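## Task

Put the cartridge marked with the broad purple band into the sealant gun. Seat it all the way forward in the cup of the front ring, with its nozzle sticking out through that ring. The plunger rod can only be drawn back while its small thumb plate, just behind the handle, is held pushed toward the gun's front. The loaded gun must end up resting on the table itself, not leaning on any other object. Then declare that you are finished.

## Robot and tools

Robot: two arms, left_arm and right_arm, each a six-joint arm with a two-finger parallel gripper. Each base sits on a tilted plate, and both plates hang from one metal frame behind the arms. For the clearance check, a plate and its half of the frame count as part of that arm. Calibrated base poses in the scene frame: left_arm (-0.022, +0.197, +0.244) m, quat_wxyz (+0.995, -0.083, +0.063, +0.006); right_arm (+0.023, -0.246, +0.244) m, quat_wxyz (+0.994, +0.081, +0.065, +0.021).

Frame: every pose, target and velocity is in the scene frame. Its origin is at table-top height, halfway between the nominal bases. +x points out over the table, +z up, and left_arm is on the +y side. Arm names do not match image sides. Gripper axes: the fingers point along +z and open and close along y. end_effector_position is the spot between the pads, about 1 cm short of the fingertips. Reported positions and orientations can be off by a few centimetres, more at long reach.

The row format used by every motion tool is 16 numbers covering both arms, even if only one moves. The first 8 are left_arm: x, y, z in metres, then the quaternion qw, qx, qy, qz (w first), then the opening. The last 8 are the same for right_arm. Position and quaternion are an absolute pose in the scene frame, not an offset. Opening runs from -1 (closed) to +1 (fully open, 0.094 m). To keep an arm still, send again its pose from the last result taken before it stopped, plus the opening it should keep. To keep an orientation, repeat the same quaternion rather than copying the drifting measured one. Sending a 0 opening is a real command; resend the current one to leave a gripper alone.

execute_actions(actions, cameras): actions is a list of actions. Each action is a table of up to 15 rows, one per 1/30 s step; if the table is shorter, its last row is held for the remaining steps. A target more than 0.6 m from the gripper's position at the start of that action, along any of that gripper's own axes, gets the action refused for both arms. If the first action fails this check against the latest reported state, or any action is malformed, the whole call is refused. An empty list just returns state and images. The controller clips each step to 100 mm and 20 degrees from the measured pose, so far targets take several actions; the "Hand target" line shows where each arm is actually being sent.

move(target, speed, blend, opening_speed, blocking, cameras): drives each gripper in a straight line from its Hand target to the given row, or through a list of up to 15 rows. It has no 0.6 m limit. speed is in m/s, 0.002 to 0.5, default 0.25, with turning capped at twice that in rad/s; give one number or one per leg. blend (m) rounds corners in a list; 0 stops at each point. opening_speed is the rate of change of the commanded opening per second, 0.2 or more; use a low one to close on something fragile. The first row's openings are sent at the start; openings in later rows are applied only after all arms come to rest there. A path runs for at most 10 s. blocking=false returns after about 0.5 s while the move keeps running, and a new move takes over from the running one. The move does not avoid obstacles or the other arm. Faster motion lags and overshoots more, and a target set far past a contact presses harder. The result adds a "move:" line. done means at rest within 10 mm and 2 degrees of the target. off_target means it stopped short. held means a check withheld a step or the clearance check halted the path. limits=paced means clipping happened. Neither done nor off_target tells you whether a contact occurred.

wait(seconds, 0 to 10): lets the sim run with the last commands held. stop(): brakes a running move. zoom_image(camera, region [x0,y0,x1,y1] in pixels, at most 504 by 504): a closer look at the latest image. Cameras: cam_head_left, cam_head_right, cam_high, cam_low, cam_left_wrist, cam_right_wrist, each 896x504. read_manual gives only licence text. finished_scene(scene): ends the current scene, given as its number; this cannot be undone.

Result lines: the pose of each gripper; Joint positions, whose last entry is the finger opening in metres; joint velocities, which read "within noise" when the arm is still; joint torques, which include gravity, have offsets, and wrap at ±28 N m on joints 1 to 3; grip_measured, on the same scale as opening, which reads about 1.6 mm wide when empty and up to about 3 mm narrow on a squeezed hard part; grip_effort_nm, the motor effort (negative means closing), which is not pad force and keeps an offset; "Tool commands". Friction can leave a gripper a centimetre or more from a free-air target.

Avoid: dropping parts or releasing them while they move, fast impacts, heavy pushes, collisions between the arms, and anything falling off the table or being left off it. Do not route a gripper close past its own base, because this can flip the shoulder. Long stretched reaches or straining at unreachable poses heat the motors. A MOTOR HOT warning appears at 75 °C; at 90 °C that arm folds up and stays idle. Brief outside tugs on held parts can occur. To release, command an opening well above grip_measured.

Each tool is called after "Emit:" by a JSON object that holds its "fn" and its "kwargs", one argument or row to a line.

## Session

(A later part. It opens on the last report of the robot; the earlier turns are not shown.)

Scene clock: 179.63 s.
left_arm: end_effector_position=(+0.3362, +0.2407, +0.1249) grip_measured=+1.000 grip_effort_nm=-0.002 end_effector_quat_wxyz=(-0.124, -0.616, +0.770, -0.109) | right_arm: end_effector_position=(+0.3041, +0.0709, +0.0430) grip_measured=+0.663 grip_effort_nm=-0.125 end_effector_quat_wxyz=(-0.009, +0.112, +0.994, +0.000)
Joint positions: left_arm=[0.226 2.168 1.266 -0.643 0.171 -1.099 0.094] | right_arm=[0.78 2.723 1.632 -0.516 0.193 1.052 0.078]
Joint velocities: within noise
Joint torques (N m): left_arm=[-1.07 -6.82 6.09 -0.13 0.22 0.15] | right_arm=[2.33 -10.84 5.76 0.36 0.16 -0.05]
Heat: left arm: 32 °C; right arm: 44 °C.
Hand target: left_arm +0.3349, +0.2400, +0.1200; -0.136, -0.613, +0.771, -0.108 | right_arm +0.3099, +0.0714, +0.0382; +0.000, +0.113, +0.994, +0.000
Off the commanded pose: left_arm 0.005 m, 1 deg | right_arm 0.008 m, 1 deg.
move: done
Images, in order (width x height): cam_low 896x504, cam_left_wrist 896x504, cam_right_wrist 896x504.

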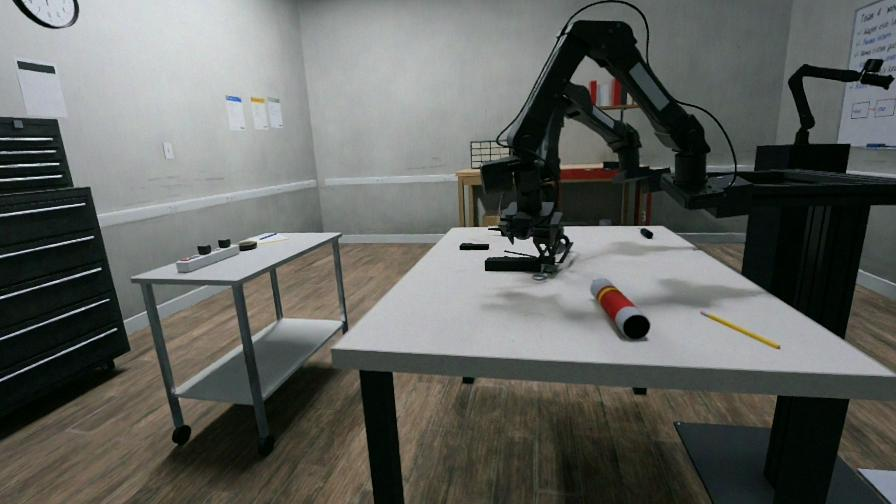

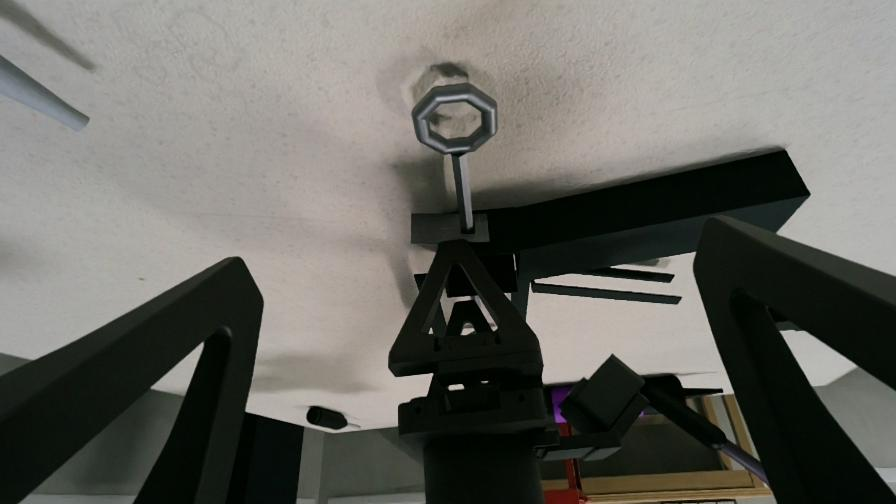

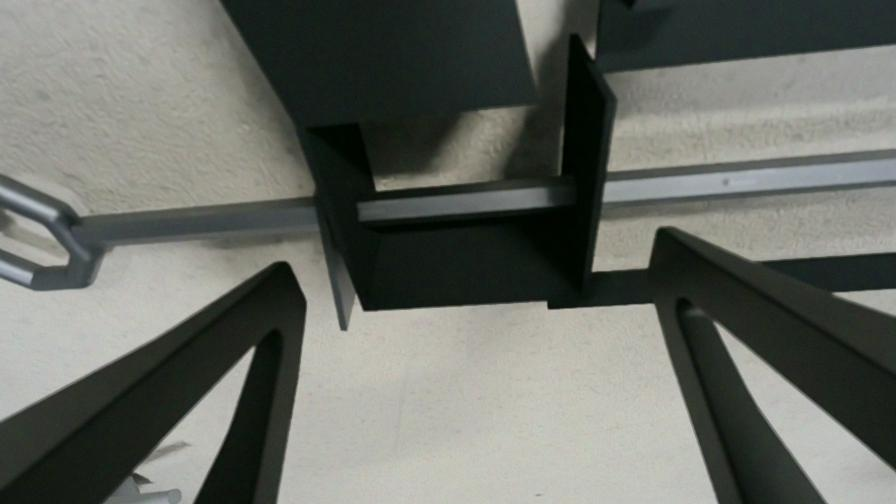

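Emit:
{"fn": "move", "kwargs": {
  "target": [0.335, 0.24, 0.12, -0.1359, -0.6131, 0.7707, -0.1081, 1, 0.3039, 0.073, 0.036, 0, 0.1132, 0.9936, 0, 0.66],
  "cameras": ["cam_left_wrist","cam_right_wrist", "cam_low"],
  "speed": 0.06
}}

Emit:
{"fn": "zoom_image", "kwargs": {
  "camera": "cam_left_wrist",
  "region": [390, 180, 550, 400]
}}

Emit:
{"fn": "zoom_image", "kwargs": {
  "camera": "cam_low",
  "region": [460, 175, 600, 295]
}}

Scene clock: 220.07 s.
left_arm: end_effector_position=(+0.3362, +0.2407, +0.1249) grip_measured=+1.000 grip_effort_nm=-0.002 end_effector_quat_wxyz=(-0.124, -0.616, +0.770, -0.109) | right_arm: end_effector_position=(+0.3063, +0.0733, +0.0430) grip_measured=+0.663 grip_effort_nm=-0.120 end_effector_quat_wxyz=(-0.005, +0.114, +0.993, +0.005)
Joint positions: left_arm=[0.226 2.168 1.266 -0.643 0.171 -1.099 0.094] | right_arm=[0.78 2.723 1.632 -0.503 0.193 1.053 0.078]
Joint velocities: within noise
Joint torques (N m): left_arm=[-1.1 -7.01 6.28 -0.12 0.2 0.15] | right_arm=[3.32 -10.63 4.52 0.38 0.13 0.05]
Heat: left arm: 32 °C; right arm: 42 °C.
Hand target: left_arm +0.3349, +0.2400, +0.1200; -0.136, -0.613, +0.771, -0.108 | right_arm +0.3038, +0.0729, +0.0362; +0.000, +0.113, +0.994, +0.000
Off the commanded pose: left_arm 0.005 m, 1 deg | right_arm 0.007 m, 1 deg.
move: done
Images, in order (width x height): cam_low 896x504, cam_left_wrist 896x504, cam_right_wrist 896x504.

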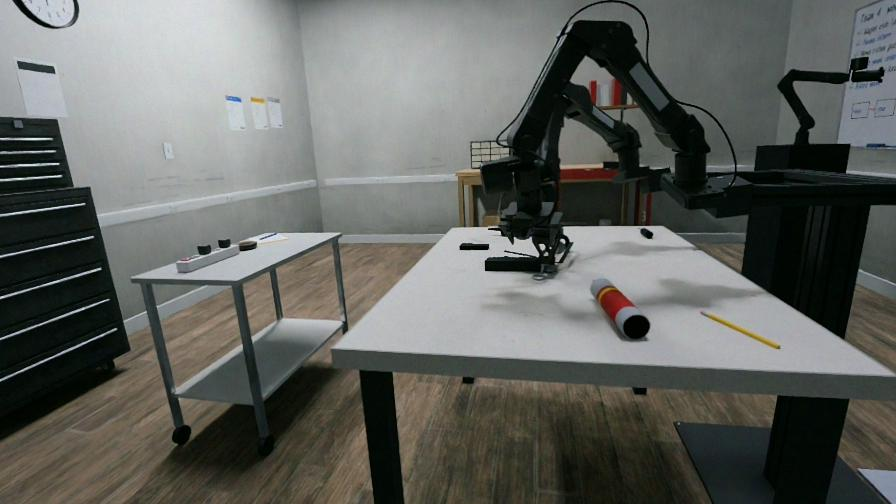

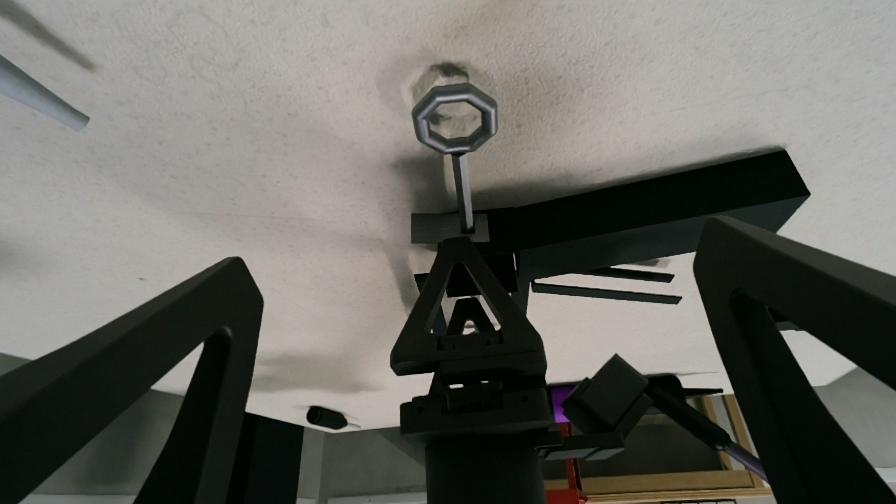

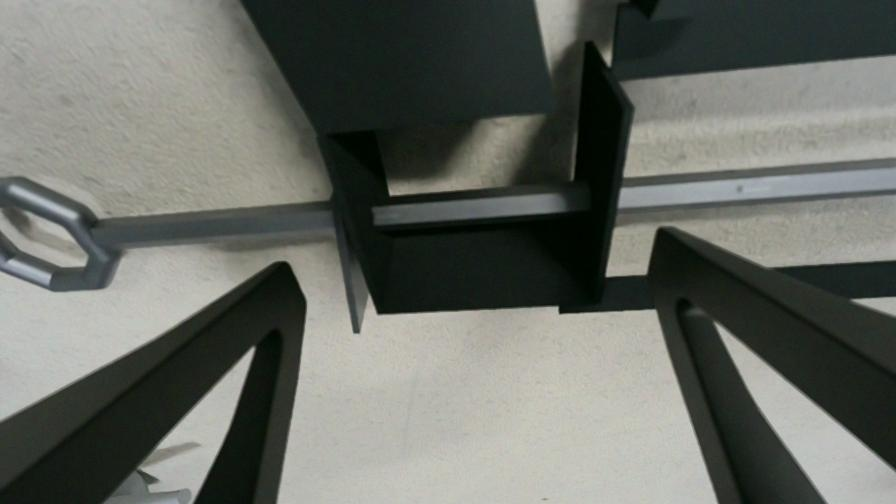

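Scaled by 2.291 from the camera's 896x504 image, which has a finer 1280x720 frame.

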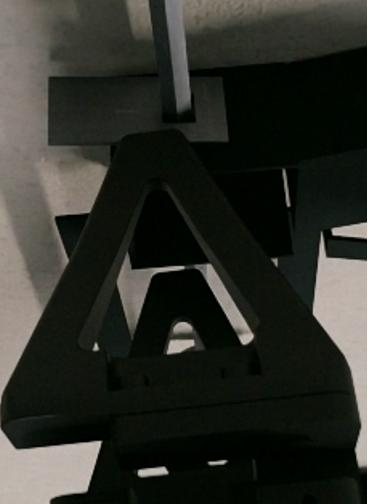

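Scaled by 3.600 from the camera's 896x504 image, which has a finer 1280x720 frame.

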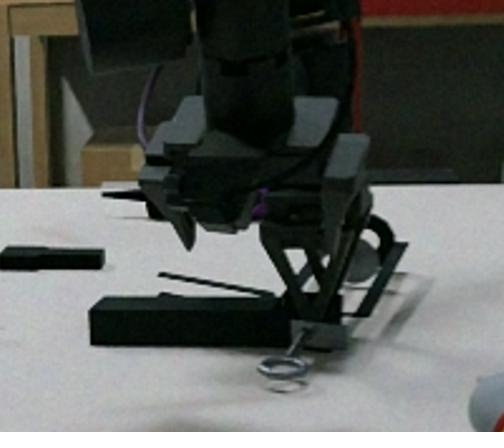

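Emit:
{"fn": "move", "kwargs": {
  "target": [0.335, 0.24, 0.12, -0.1359, -0.6131, 0.7707, -0.1081, 1, 0.293, 0.075, 0.038, 0, 0.1132, 0.9936, 0, 0.66],
  "cameras": ["cam_left_wrist","cam_right_wrist"],
  "speed": 0.06
}}

Emit:
{"fn": "zoom_image", "kwargs": {
  "camera": "cam_left_wrist",
  "region": [390, 180, 550, 400]
}}

Scene clock: 224.63 s.
left_arm: end_effector_position=(+0.3362, +0.2407, +0.1249) grip_measured=+1.000 grip_effort_nm=-0.007 end_effector_quat_wxyz=(-0.124, -0.616, +0.770, -0.109) | right_arm: end_effector_position=(+0.2970, +0.0714, +0.0395) grip_measured=+0.663 grip_effort_nm=-0.120 end_effector_quat_wxyz=(-0.008, +0.118, +0.993, +0.001)
Joint positions: left_arm=[0.226 2.168 1.266 -0.643 0.171 -1.099 0.094] | right_arm=[0.792 2.723 1.604 -0.488 0.193 1.075 0.078]
Joint velocities: within noise
Joint torques (N m): left_arm=[-1.03 -6.89 6.15 -0.13 0.16 0.14] | right_arm=[4.34 -11.74 3.93 0.33 0.13 0.04]
Heat: left arm: 32 °C; right arm: 42 °C.
Hand target: left_arm +0.3349, +0.2400, +0.1200; -0.136, -0.613, +0.771, -0.108 | right_arm +0.2930, +0.0749, +0.0381; +0.000, +0.113, +0.994, +0.000
Off the commanded pose: left_arm 0.005 m, 1 deg | right_arm 0.006 m, 1 deg.
move: done
Images, in order (width x height): cam_left_wrist 896x504, cam_right_wrist 896x504.

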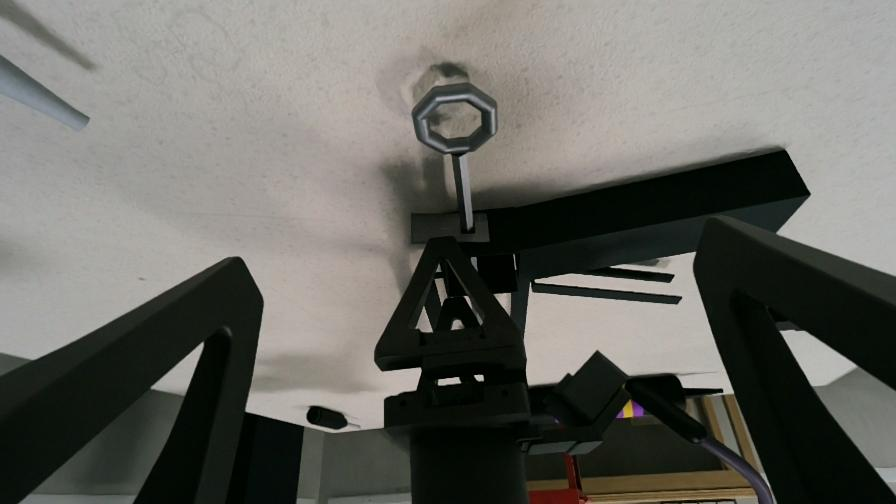

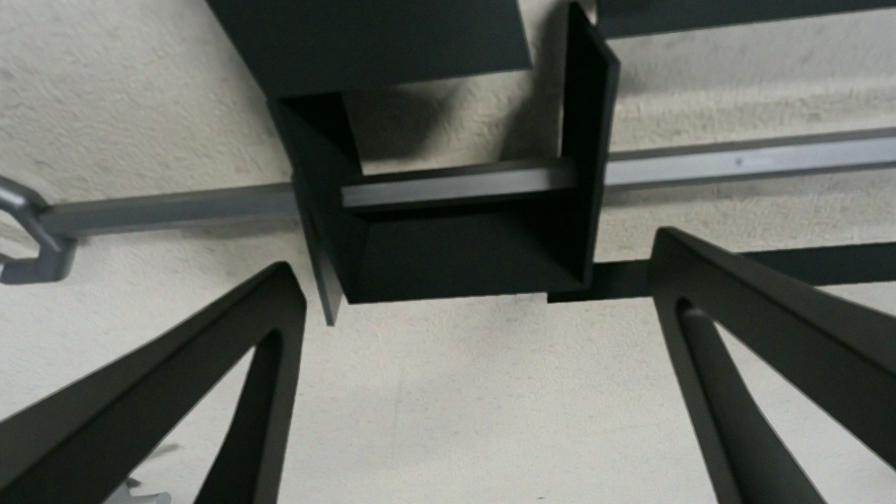

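Scaled by 2.291 from the camera's 896x504 image, which has a finer 1280x720 frame.

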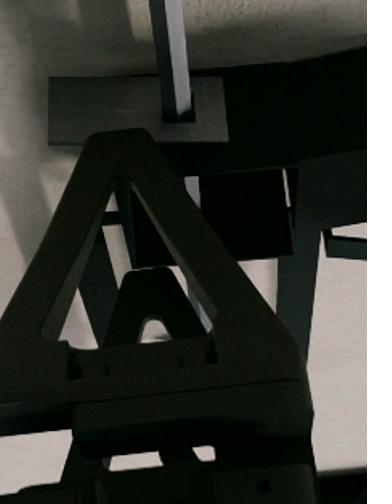

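Emit:
{"fn": "move", "kwargs": {
  "target": [0.335, 0.24, 0.12, -0.1359, -0.6131, 0.7707, -0.1081, 1, 0.293, 0.076, 0.027, 0, 0.1132, 0.9936, 0, 0.8],
  "cameras": ["cam_left_wrist","cam_right_wrist","cam_low"],
  "speed": 0.04
}}

Emit:
{"fn": "zoom_image", "kwargs": {
  "camera": "cam_left_wrist",
  "region": [390, 180, 550, 400]
}}

Emit:
{"fn": "zoom_image", "kwargs": {
  "camera": "cam_low",
  "region": [460, 175, 600, 295]
}}

Scene clock: 231.50 s.
left_arm: end_effector_position=(+0.3362, +0.2407, +0.1249) grip_measured=+1.000 grip_effort_nm=0.002 end_effector_quat_wxyz=(-0.124, -0.616, +0.770, -0.109) | right_arm: end_effector_position=(+0.2937, +0.0704, +0.0308) grip_measured=+0.797 grip_effort_nm=0.168 end_effector_quat_wxyz=(-0.009, +0.118, +0.993, -0.001)
Joint positions: left_arm=[0.226 2.168 1.266 -0.643 0.171 -1.099 0.094] | right_arm=[0.792 2.745 1.604 -0.47 0.193 1.076 0.084]
Joint velocities: within noise
Joint torques (N m): left_arm=[-1.13 -6.9 6.17 -0.13 0.2 0.18] | right_arm=[4.01 -10.69 5.46 0.34 0.13 0.04]
Heat: left arm: 32 °C; right arm: 42 °C.
Hand target: left_arm +0.3349, +0.2400, +0.1200; -0.136, -0.613, +0.771, -0.108 | right_arm +0.2930, +0.0759, +0.0272; +0.000, +0.113, +0.994, +0.000
Off the commanded pose: left_arm 0.005 m, 1 deg | right_arm 0.007 m, 1 deg.
move: done
Images, in order (width x height): cam_low 896x504, cam_left_wrist 896x504, cam_right_wrist 896x504.

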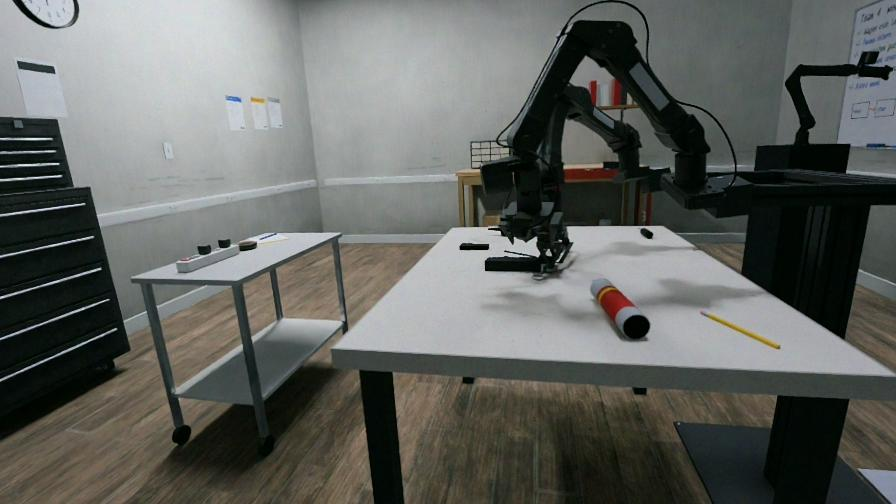

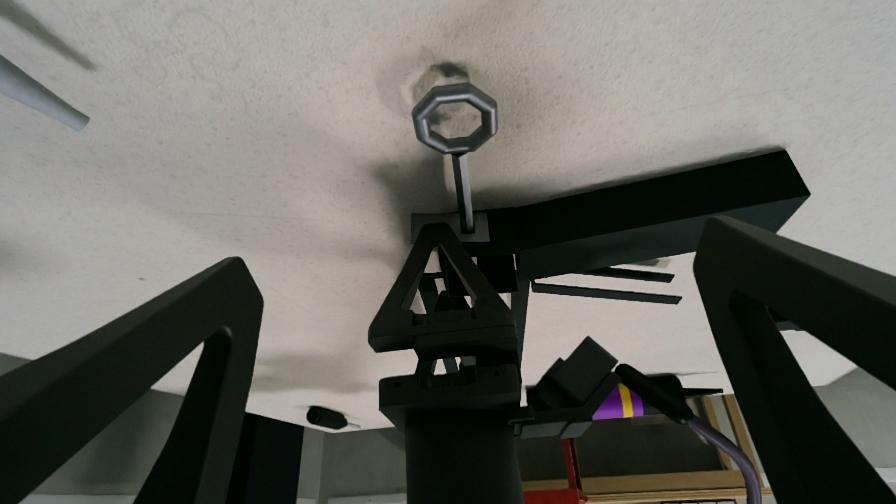

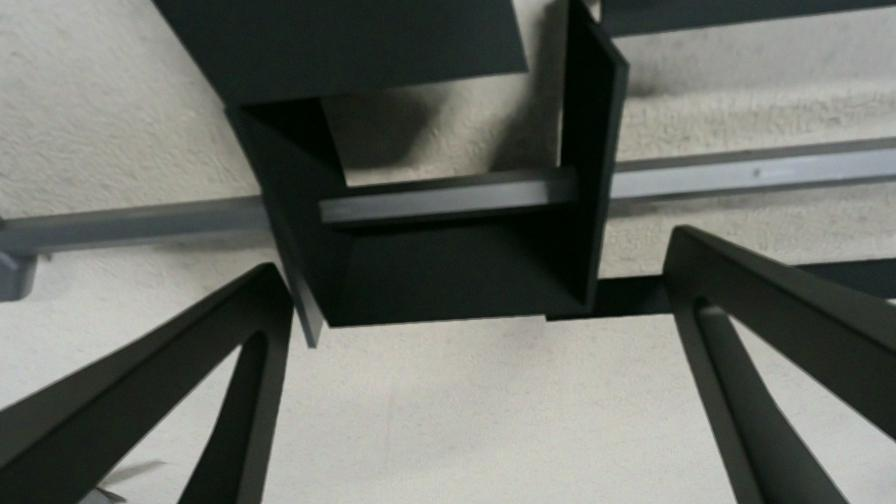

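Scaled by 2.291 from the camera's 896x504 image, which has a finer 1280x720 frame.

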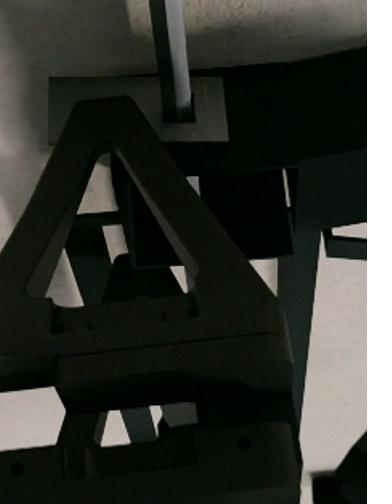

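Scaled by 3.600 from the camera's 896x504 image, which has a finer 1280x720 frame.

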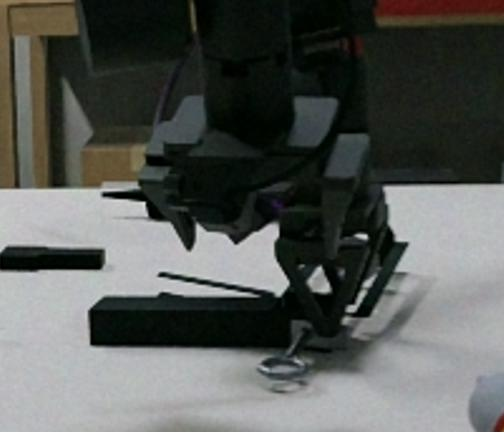

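Emit:
{"fn": "move", "kwargs": {
  "target": [0.335, 0.24, 0.12, -0.1359, -0.6131, 0.7707, -0.1081, 1, 0.299, 0.0755, 0.023, 0, 0.1132, 0.9936, 0, 0.8],
  "cameras": ["cam_left_wrist","cam_right_wrist"],
  "speed": 0.04
}}

Emit:
{"fn": "zoom_image", "kwargs": {
  "camera": "cam_left_wrist",
  "region": [390, 180, 550, 400]
}}

Scene clock: 238.67 s.
left_arm: end_effector_position=(+0.3362, +0.2407, +0.1249) grip_measured=+1.000 grip_effort_nm=-0.002 end_effector_quat_wxyz=(-0.124, -0.616, +0.770, -0.109) | right_arm: end_effector_position=(+0.2958, +0.0737, +0.0280) grip_measured=+0.797 grip_effort_nm=0.168 end_effector_quat_wxyz=(-0.007, +0.116, +0.993, +0.001)
Joint positions: left_arm=[0.226 2.168 1.266 -0.643 0.171 -1.099 0.094] | right_arm=[0.792 2.76 1.624 -0.469 0.193 1.071 0.084]
Joint velocities: within noise
Joint torques (N m): left_arm=[-1.1 -6.87 6.2 -0.11 0.2 0.12] | right_arm=[2.91 -10.56 6.01 0.29 0.13 -0.04]
Heat: left arm: 32 °C; right arm: 42 °C.
Hand target: left_arm +0.3349, +0.2400, +0.1200; -0.135, -0.613, +0.771, -0.108 | right_arm +0.2989, +0.0754, +0.0231; +0.000, +0.113, +0.994, +0.000
Off the commanded pose: left_arm 0.005 m, 1 deg | right_arm 0.006 m, 1 deg.
move: done
Images, in order (width x height): cam_left_wrist 896x504, cam_right_wrist 896x504.

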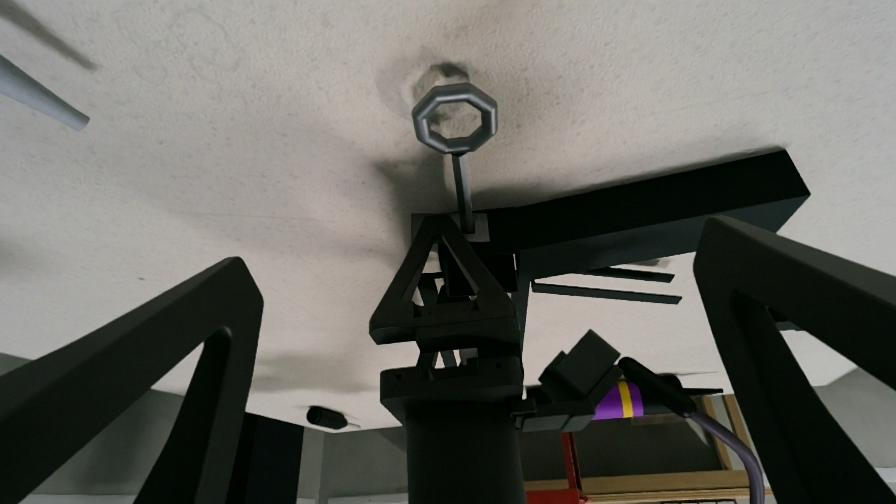

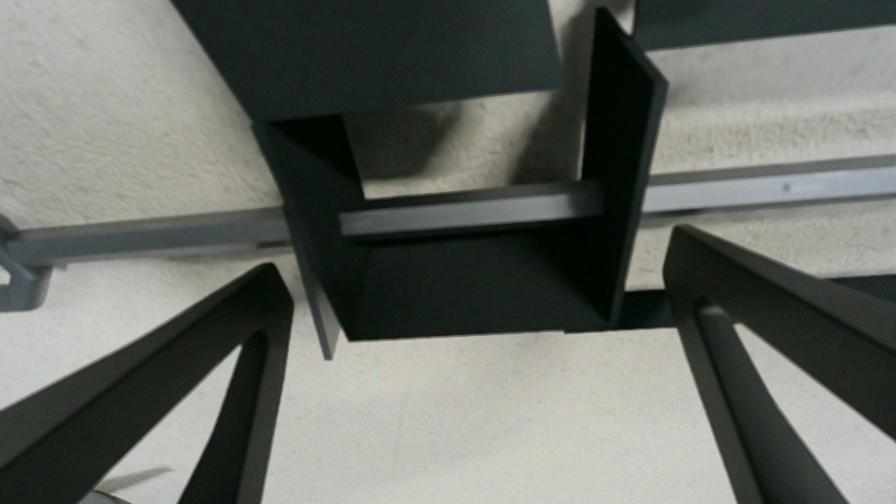

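Scaled by 2.291 from the camera's 896x504 image, which has a finer 1280x720 frame.

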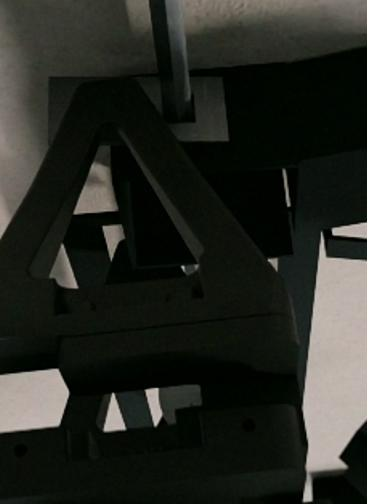

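Emit:
{"fn": "move", "kwargs": {
  "target": [0.335, 0.24, 0.12, -0.1359, -0.6131, 0.7707, -0.1081, 1, 0.299, 0.0755, 0.023, 0, 0.1132, 0.9936, 0, 0.4],
  "cameras": ["cam_left_wrist","cam_right_wrist"],
  "speed": 0.04,
  "opening_speed": 0.2
}}

Emit:
{"fn": "zoom_image", "kwargs": {
  "camera": "cam_right_wrist",
  "region": [200, 100, 760, 504]
}}

Scene clock: 243.87 s.
left_arm: end_effector_position=(+0.3362, +0.2407, +0.1249) grip_measured=+1.000 grip_effort_nm=-0.002 end_effector_quat_wxyz=(-0.124, -0.616, +0.770, -0.109) | right_arm: end_effector_position=(+0.2969, +0.0749, +0.0280) grip_measured=+0.403 grip_effort_nm=-0.120 end_effector_quat_wxyz=(-0.005, +0.116, +0.993, +0.004)
Joint positions: left_arm=[0.226 2.168 1.266 -0.643 0.171 -1.099 0.094] | right_arm=[0.792 2.76 1.624 -0.462 0.193 1.069 0.066]
Joint velocities: within noise
Joint torques (N m): left_arm=[-0.99 -6.87 6.09 -0.11 0.24 0.16] | right_arm=[2.8 -10.58 6 0.23 0.14 -0.05]
Heat: left arm: 32 °C; right arm: 43 °C.
Hand target: left_arm +0.3349, +0.2400, +0.1200; -0.135, -0.613, +0.771, -0.108 | right_arm +0.2989, +0.0754, +0.0231; +0.000, +0.113, +0.994, +0.000
Off the commanded pose: left_arm 0.005 m, 1 deg | right_arm 0.005 m, 1 deg.
move: done
Images, in order (width x height): cam_left_wrist 896x504, cam_right_wrist 896x504.

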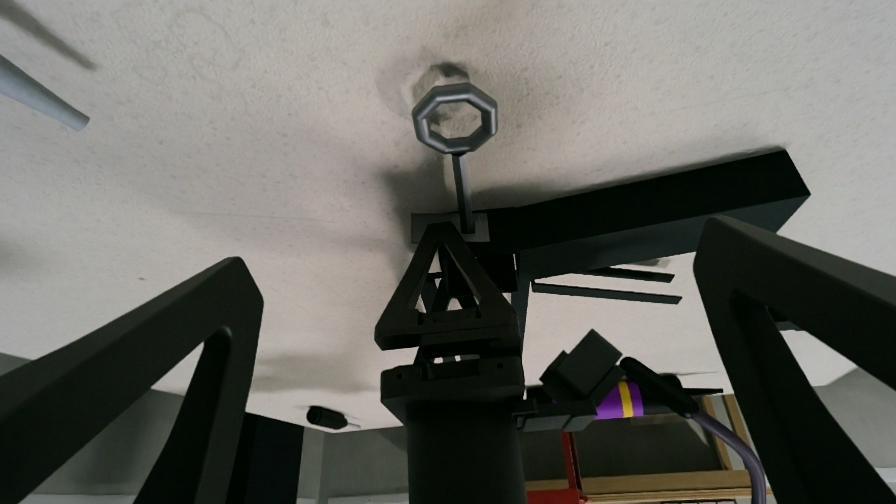

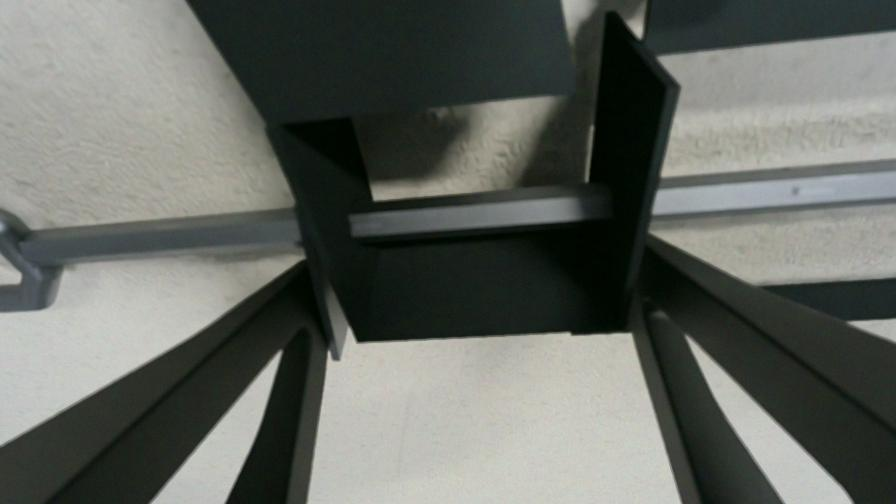

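Region (200, 100, 760, 504) is 560x404 pixels. A region can be at most 504 by 504 pixels.

Emit:
{"fn": "move", "kwargs": {
  "target": [0.335, 0.24, 0.12, -0.1359, -0.6131, 0.7707, -0.1081, 1, 0.299, 0.0755, 0.023, 0, 0.1132, 0.9936, 0, 0.2],
  "cameras": ["cam_left_wrist","cam_right_wrist"],
  "speed": 0.04,
  "opening_speed": 0.2
}}

Emit:
{"fn": "zoom_image", "kwargs": {
  "camera": "cam_right_wrist",
  "region": [220, 100, 720, 450]
}}

Emit:
{"fn": "zoom_image", "kwargs": {
  "camera": "cam_left_wrist",
  "region": [390, 180, 550, 400]
}}

Scene clock: 250.70 s.
left_arm: end_effector_position=(+0.3362, +0.2407, +0.1249) grip_measured=+1.000 grip_effort_nm=-0.002 end_effector_quat_wxyz=(-0.124, -0.616, +0.770, -0.109) | right_arm: end_effector_position=(+0.2977, +0.0753, +0.0282) grip_measured=+0.207 grip_effort_nm=-0.344 end_effector_quat_wxyz=(-0.004, +0.116, +0.993, +0.005)
Joint positions: left_arm=[0.226 2.168 1.266 -0.643 0.171 -1.099 0.094] | right_arm=[0.792 2.76 1.625 -0.462 0.194 1.069 0.057]
Joint velocities: within noise
Joint torques (N m): left_arm=[-1.09 -6.93 6.11 -0.1 0.19 0.16] | right_arm=[2.88 -10.58 5.89 0.23 0.12 -0.05]
Heat: left arm: 32 °C; right arm: 43 °C.
Hand target: left_arm +0.3350, +0.2400, +0.1200; -0.135, -0.613, +0.771, -0.108 | right_arm +0.2990, +0.0754, +0.0231; +0.000, +0.113, +0.994, +0.000
Off the commanded pose: left_arm 0.005 m, 1 deg | right_arm 0.005 m, 1 deg.
move: done
Images, in order (width x height): cam_left_wrist 896x504, cam_right_wrist 896x504.

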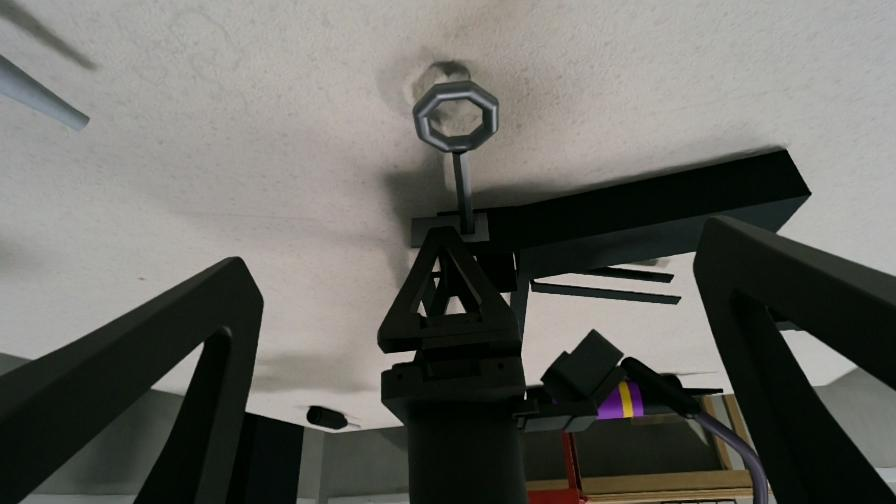

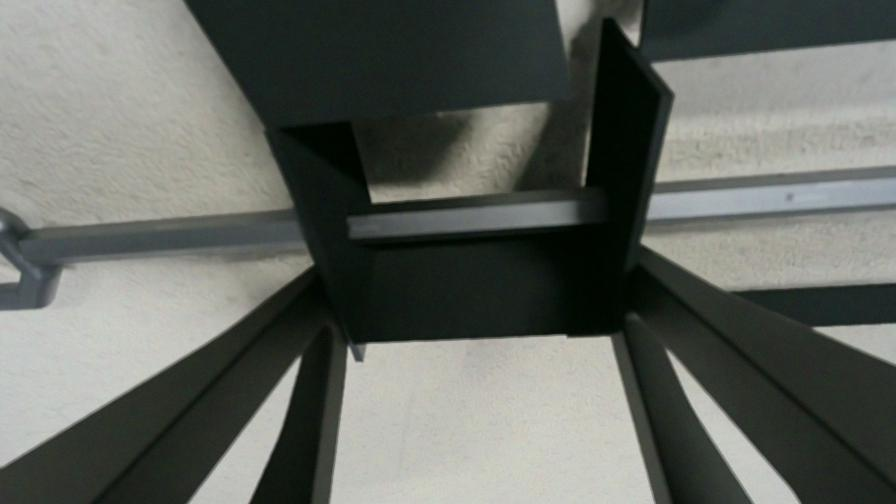

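Scaled by 1.008 from the camera's 896x504 image, which has a finer 1280x720 frame.

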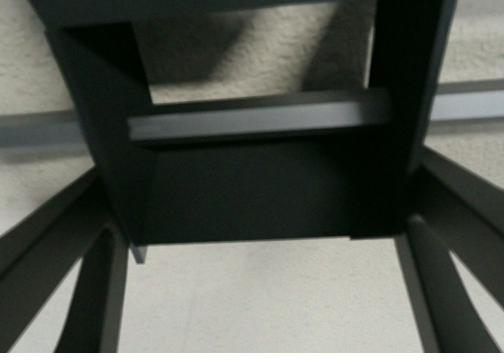

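Scaled by 2.291 from the camera's 896x504 image, which has a finer 1280x720 frame.

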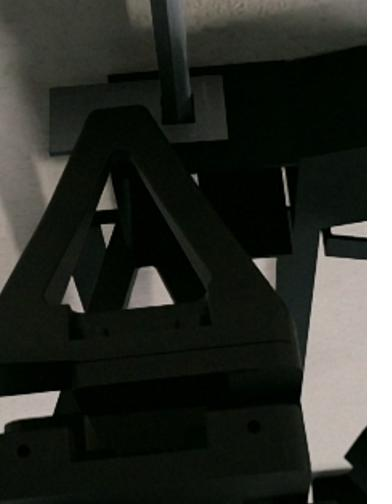

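Emit:
{"fn": "move", "kwargs": {
  "target": [0.335, 0.24, 0.12, -0.1359, -0.6131, 0.7707, -0.1081, 1, 0.299, 0.0755, 0.023, 0, 0.1132, 0.9936, 0, 0.1],
  "cameras": ["cam_left_wrist","cam_right_wrist"],
  "speed": 0.04,
  "opening_speed": 0.2
}}

Scene clock: 253.30 s.
left_arm: end_effector_position=(+0.3362, +0.2407, +0.1249) grip_measured=+1.000 grip_effort_nm=0.007 end_effector_quat_wxyz=(-0.124, -0.616, +0.770, -0.109) | right_arm: end_effector_position=(+0.2975, +0.0752, +0.0282) grip_measured=+0.151 grip_effort_nm=-0.999 end_effector_quat_wxyz=(-0.005, +0.116, +0.993, +0.004)
Joint positions: left_arm=[0.226 2.168 1.266 -0.643 0.171 -1.099 0.094] | right_arm=[0.792 2.76 1.625 -0.462 0.194 1.069 0.054]
Joint velocities: within noise
Joint torques (N m): left_arm=[-1.03 -6.86 6.09 -0.13 0.23 0.19] | right_arm=[2.82 -10.56 5.81 0.24 0.11 -0.05]
Heat: left arm: 32 °C; right arm: 43 °C.
Hand target: left_arm +0.3350, +0.2400, +0.1200; -0.135, -0.613, +0.771, -0.108 | right_arm +0.2990, +0.0755, +0.0231; +0.000, +0.113, +0.994, +0.000
Off the commanded pose: left_arm 0.005 m, 1 deg | right_arm 0.005 m, 1 deg.
move: done
Images, in order (width x height): cam_left_wrist 896x504, cam_right_wrist 896x504.

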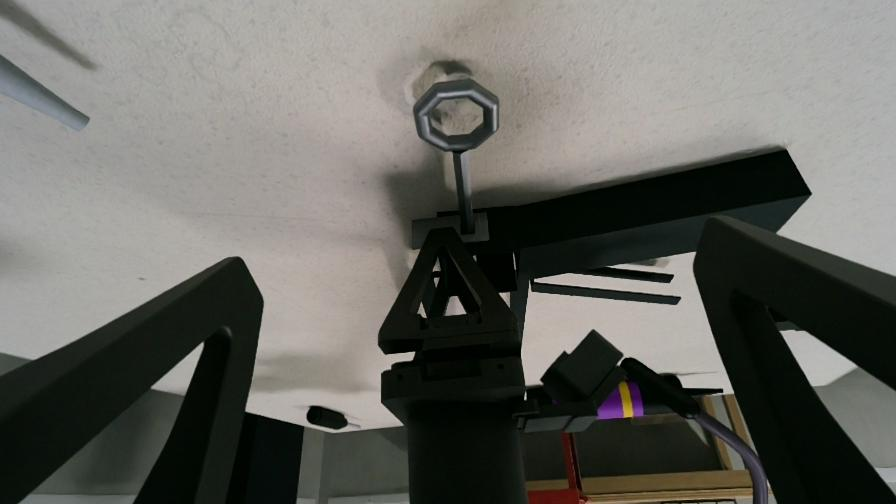

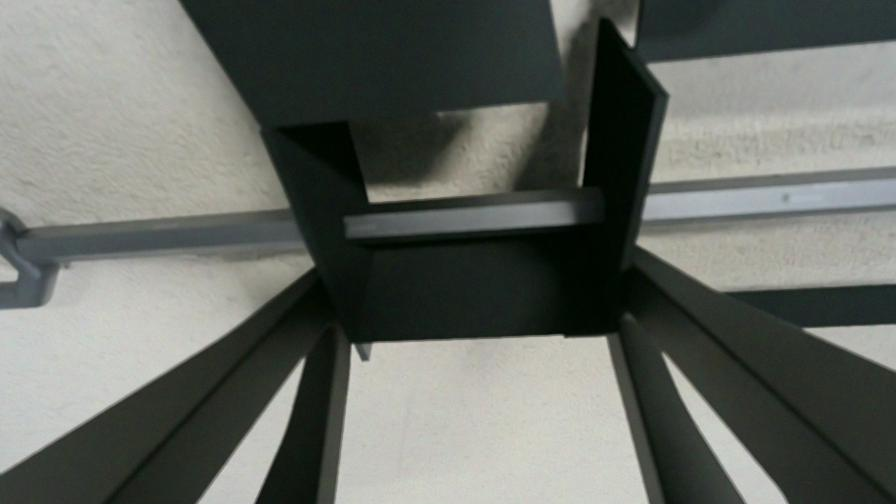

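Emit:
{"fn": "move", "kwargs": {
  "target": [0.328, 0.205, 0.07, -0.1694, -0.6077, 0.7641, -0.1347, 0.6, 0.299, 0.0755, 0.023, 0, 0.1132, 0.9936, 0, 0.1],
  "cameras": ["cam_left_wrist","cam_right_wrist","cam_high"],
  "speed": 0.1
}}

Scene clock: 265.50 s.
left_arm: end_effector_position=(+0.3243, +0.2118, +0.0751) grip_measured=+0.603 grip_effort_nm=-0.134 end_effector_quat_wxyz=(-0.168, -0.610, +0.764, -0.130) | right_arm: end_effector_position=(+0.2975, +0.0752, +0.0282) grip_measured=+0.151 grip_effort_nm=-1.004 end_effector_quat_wxyz=(-0.005, +0.116, +0.993, +0.004)
Joint positions: left_arm=[0.212 2.333 1.266 -0.539 0.247 -1.102 0.075] | right_arm=[0.792 2.76 1.625 -0.462 0.194 1.069 0.054]
Joint velocities: within noise
Joint torques (N m): left_arm=[-2.77 -7.24 4.48 0.03 0.24 -0.09] | right_arm=[2.91 -10.55 5.82 0.24 0.14 -0.06]
Heat: left arm: 32 °C; right arm: 44 °C.
Hand target: left_arm +0.3278, +0.2050, +0.0703; -0.169, -0.608, +0.764, -0.135 | right_arm +0.2990, +0.0755, +0.0231; +0.000, +0.113, +0.994, +0.000
Off the commanded pose: left_arm 0.009 m, 1 deg | right_arm 0.005 m, 1 deg.
move: done
Images, in order (width x height): cam_high 896x504, cam_left_wrist 896x504, cam_right_wrist 896x504.

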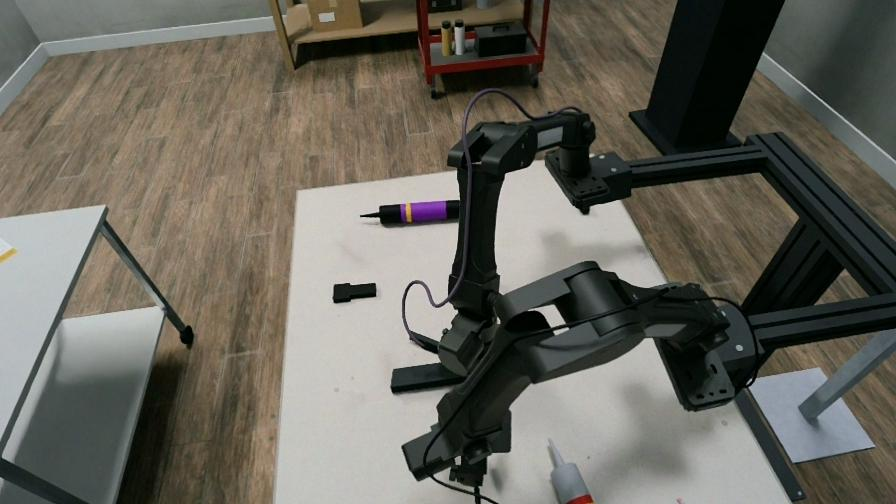

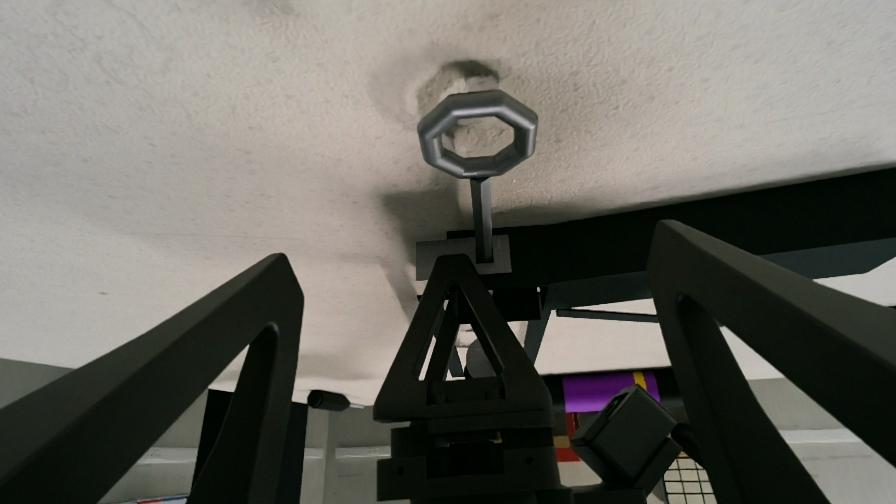

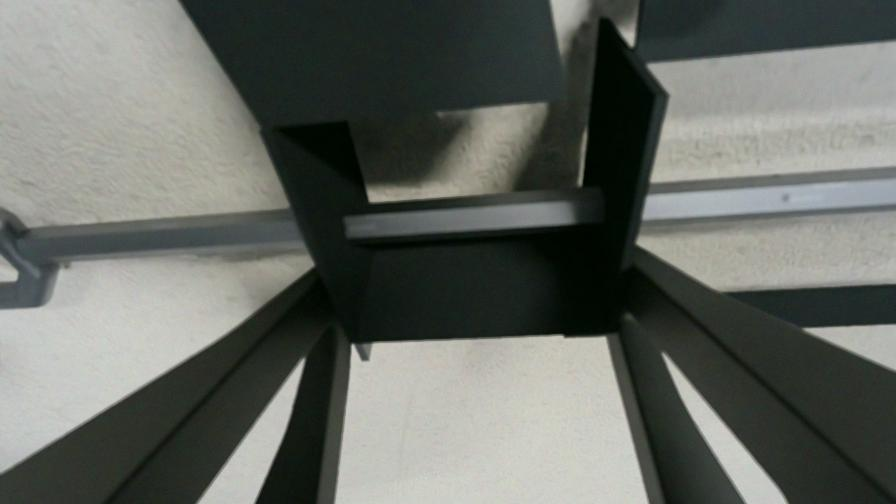

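Emit:
{"fn": "move", "kwargs": {
  "target": [0.332, 0.194, 0.042, -0.1694, -0.6077, 0.7641, -0.1347, 0.6, 0.299, 0.0755, 0.023, 0, 0.1132, 0.9936, 0, 0.1],
  "cameras": ["cam_left_wrist","cam_right_wrist","cam_low"],
  "speed": 0.06
}}

Emit:
{"fn": "zoom_image", "kwargs": {
  "camera": "cam_low",
  "region": [460, 175, 600, 295]
}}

Scene clock: 272.43 s.
left_arm: end_effector_position=(+0.3287, +0.2017, +0.0481) grip_measured=+0.603 grip_effort_nm=-0.139 end_effector_quat_wxyz=(-0.167, -0.609, +0.764, -0.130) | right_arm: end_effector_position=(+0.2975, +0.0752, +0.0282) grip_measured=+0.151 grip_effort_nm=-1.013 end_effector_quat_wxyz=(-0.005, +0.116, +0.993, +0.004)
Joint positions: left_arm=[0.193 2.427 1.3 -0.474 0.248 -1.12 0.075] | right_arm=[0.792 2.76 1.625 -0.462 0.194 1.069 0.054]
Joint velocities: within noise
Joint torques (N m): left_arm=[-2.97 -7.38 4.44 0.08 0.24 -0.11] | right_arm=[2.85 -10.48 5.82 0.25 0.15 -0.03]
Heat: left arm: 33 °C; right arm: 44 °C.
Hand target: left_arm +0.3317, +0.1941, +0.0423; -0.169, -0.608, +0.764, -0.135 | right_arm +0.2990, +0.0755, +0.0231; +0.000, +0.113, +0.994, +0.000
Off the commanded pose: left_arm 0.010 m, 1 deg | right_arm 0.005 m, 1 deg.
move: done
Images, in order (width x height): cam_low 896x504, cam_left_wrist 896x504, cam_right_wrist 896x504.

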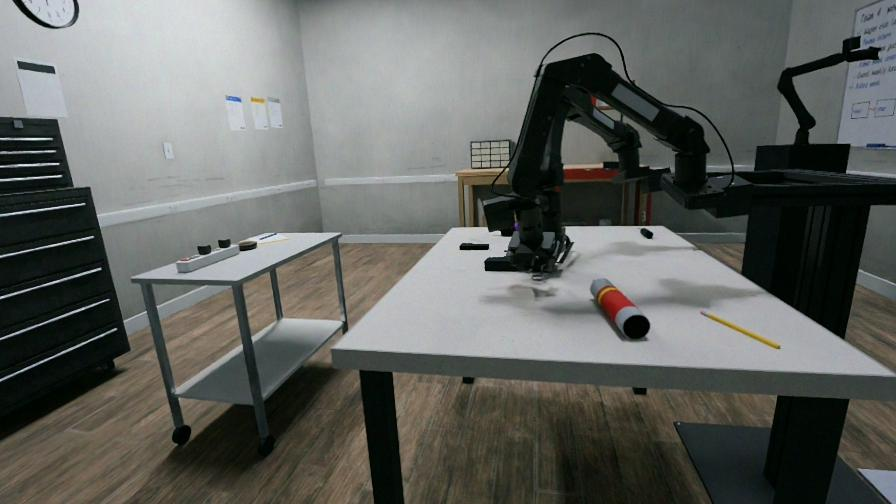

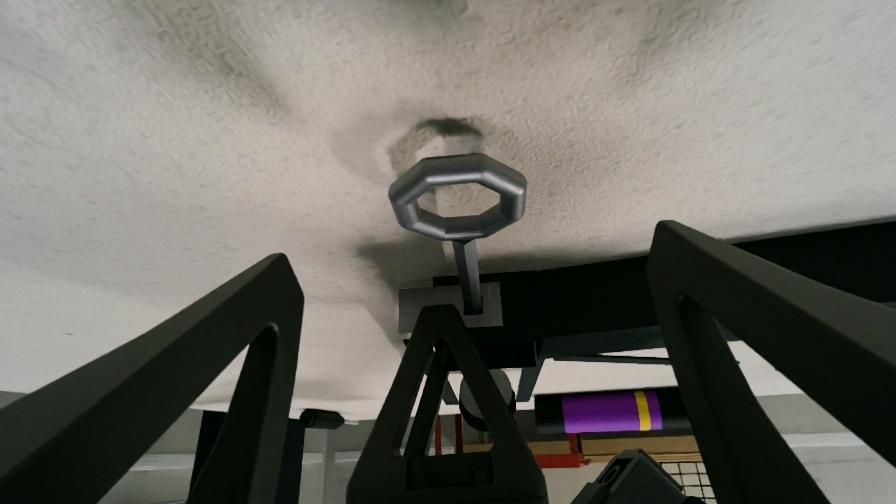

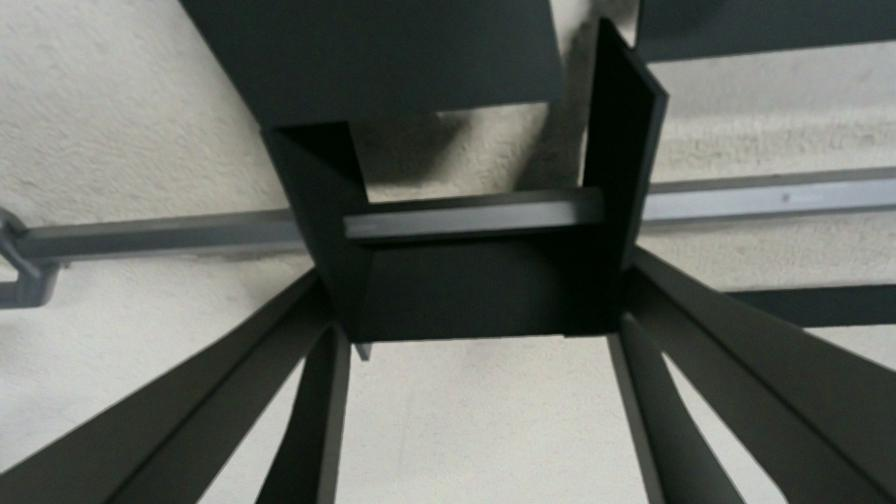

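Scaled by 3.600 from the camera's 896x504 image, which has a finer 1280x720 frame.

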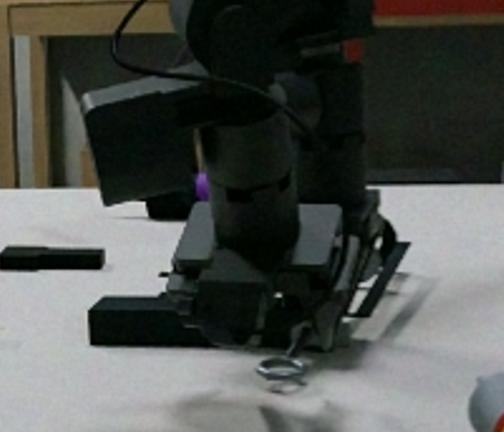

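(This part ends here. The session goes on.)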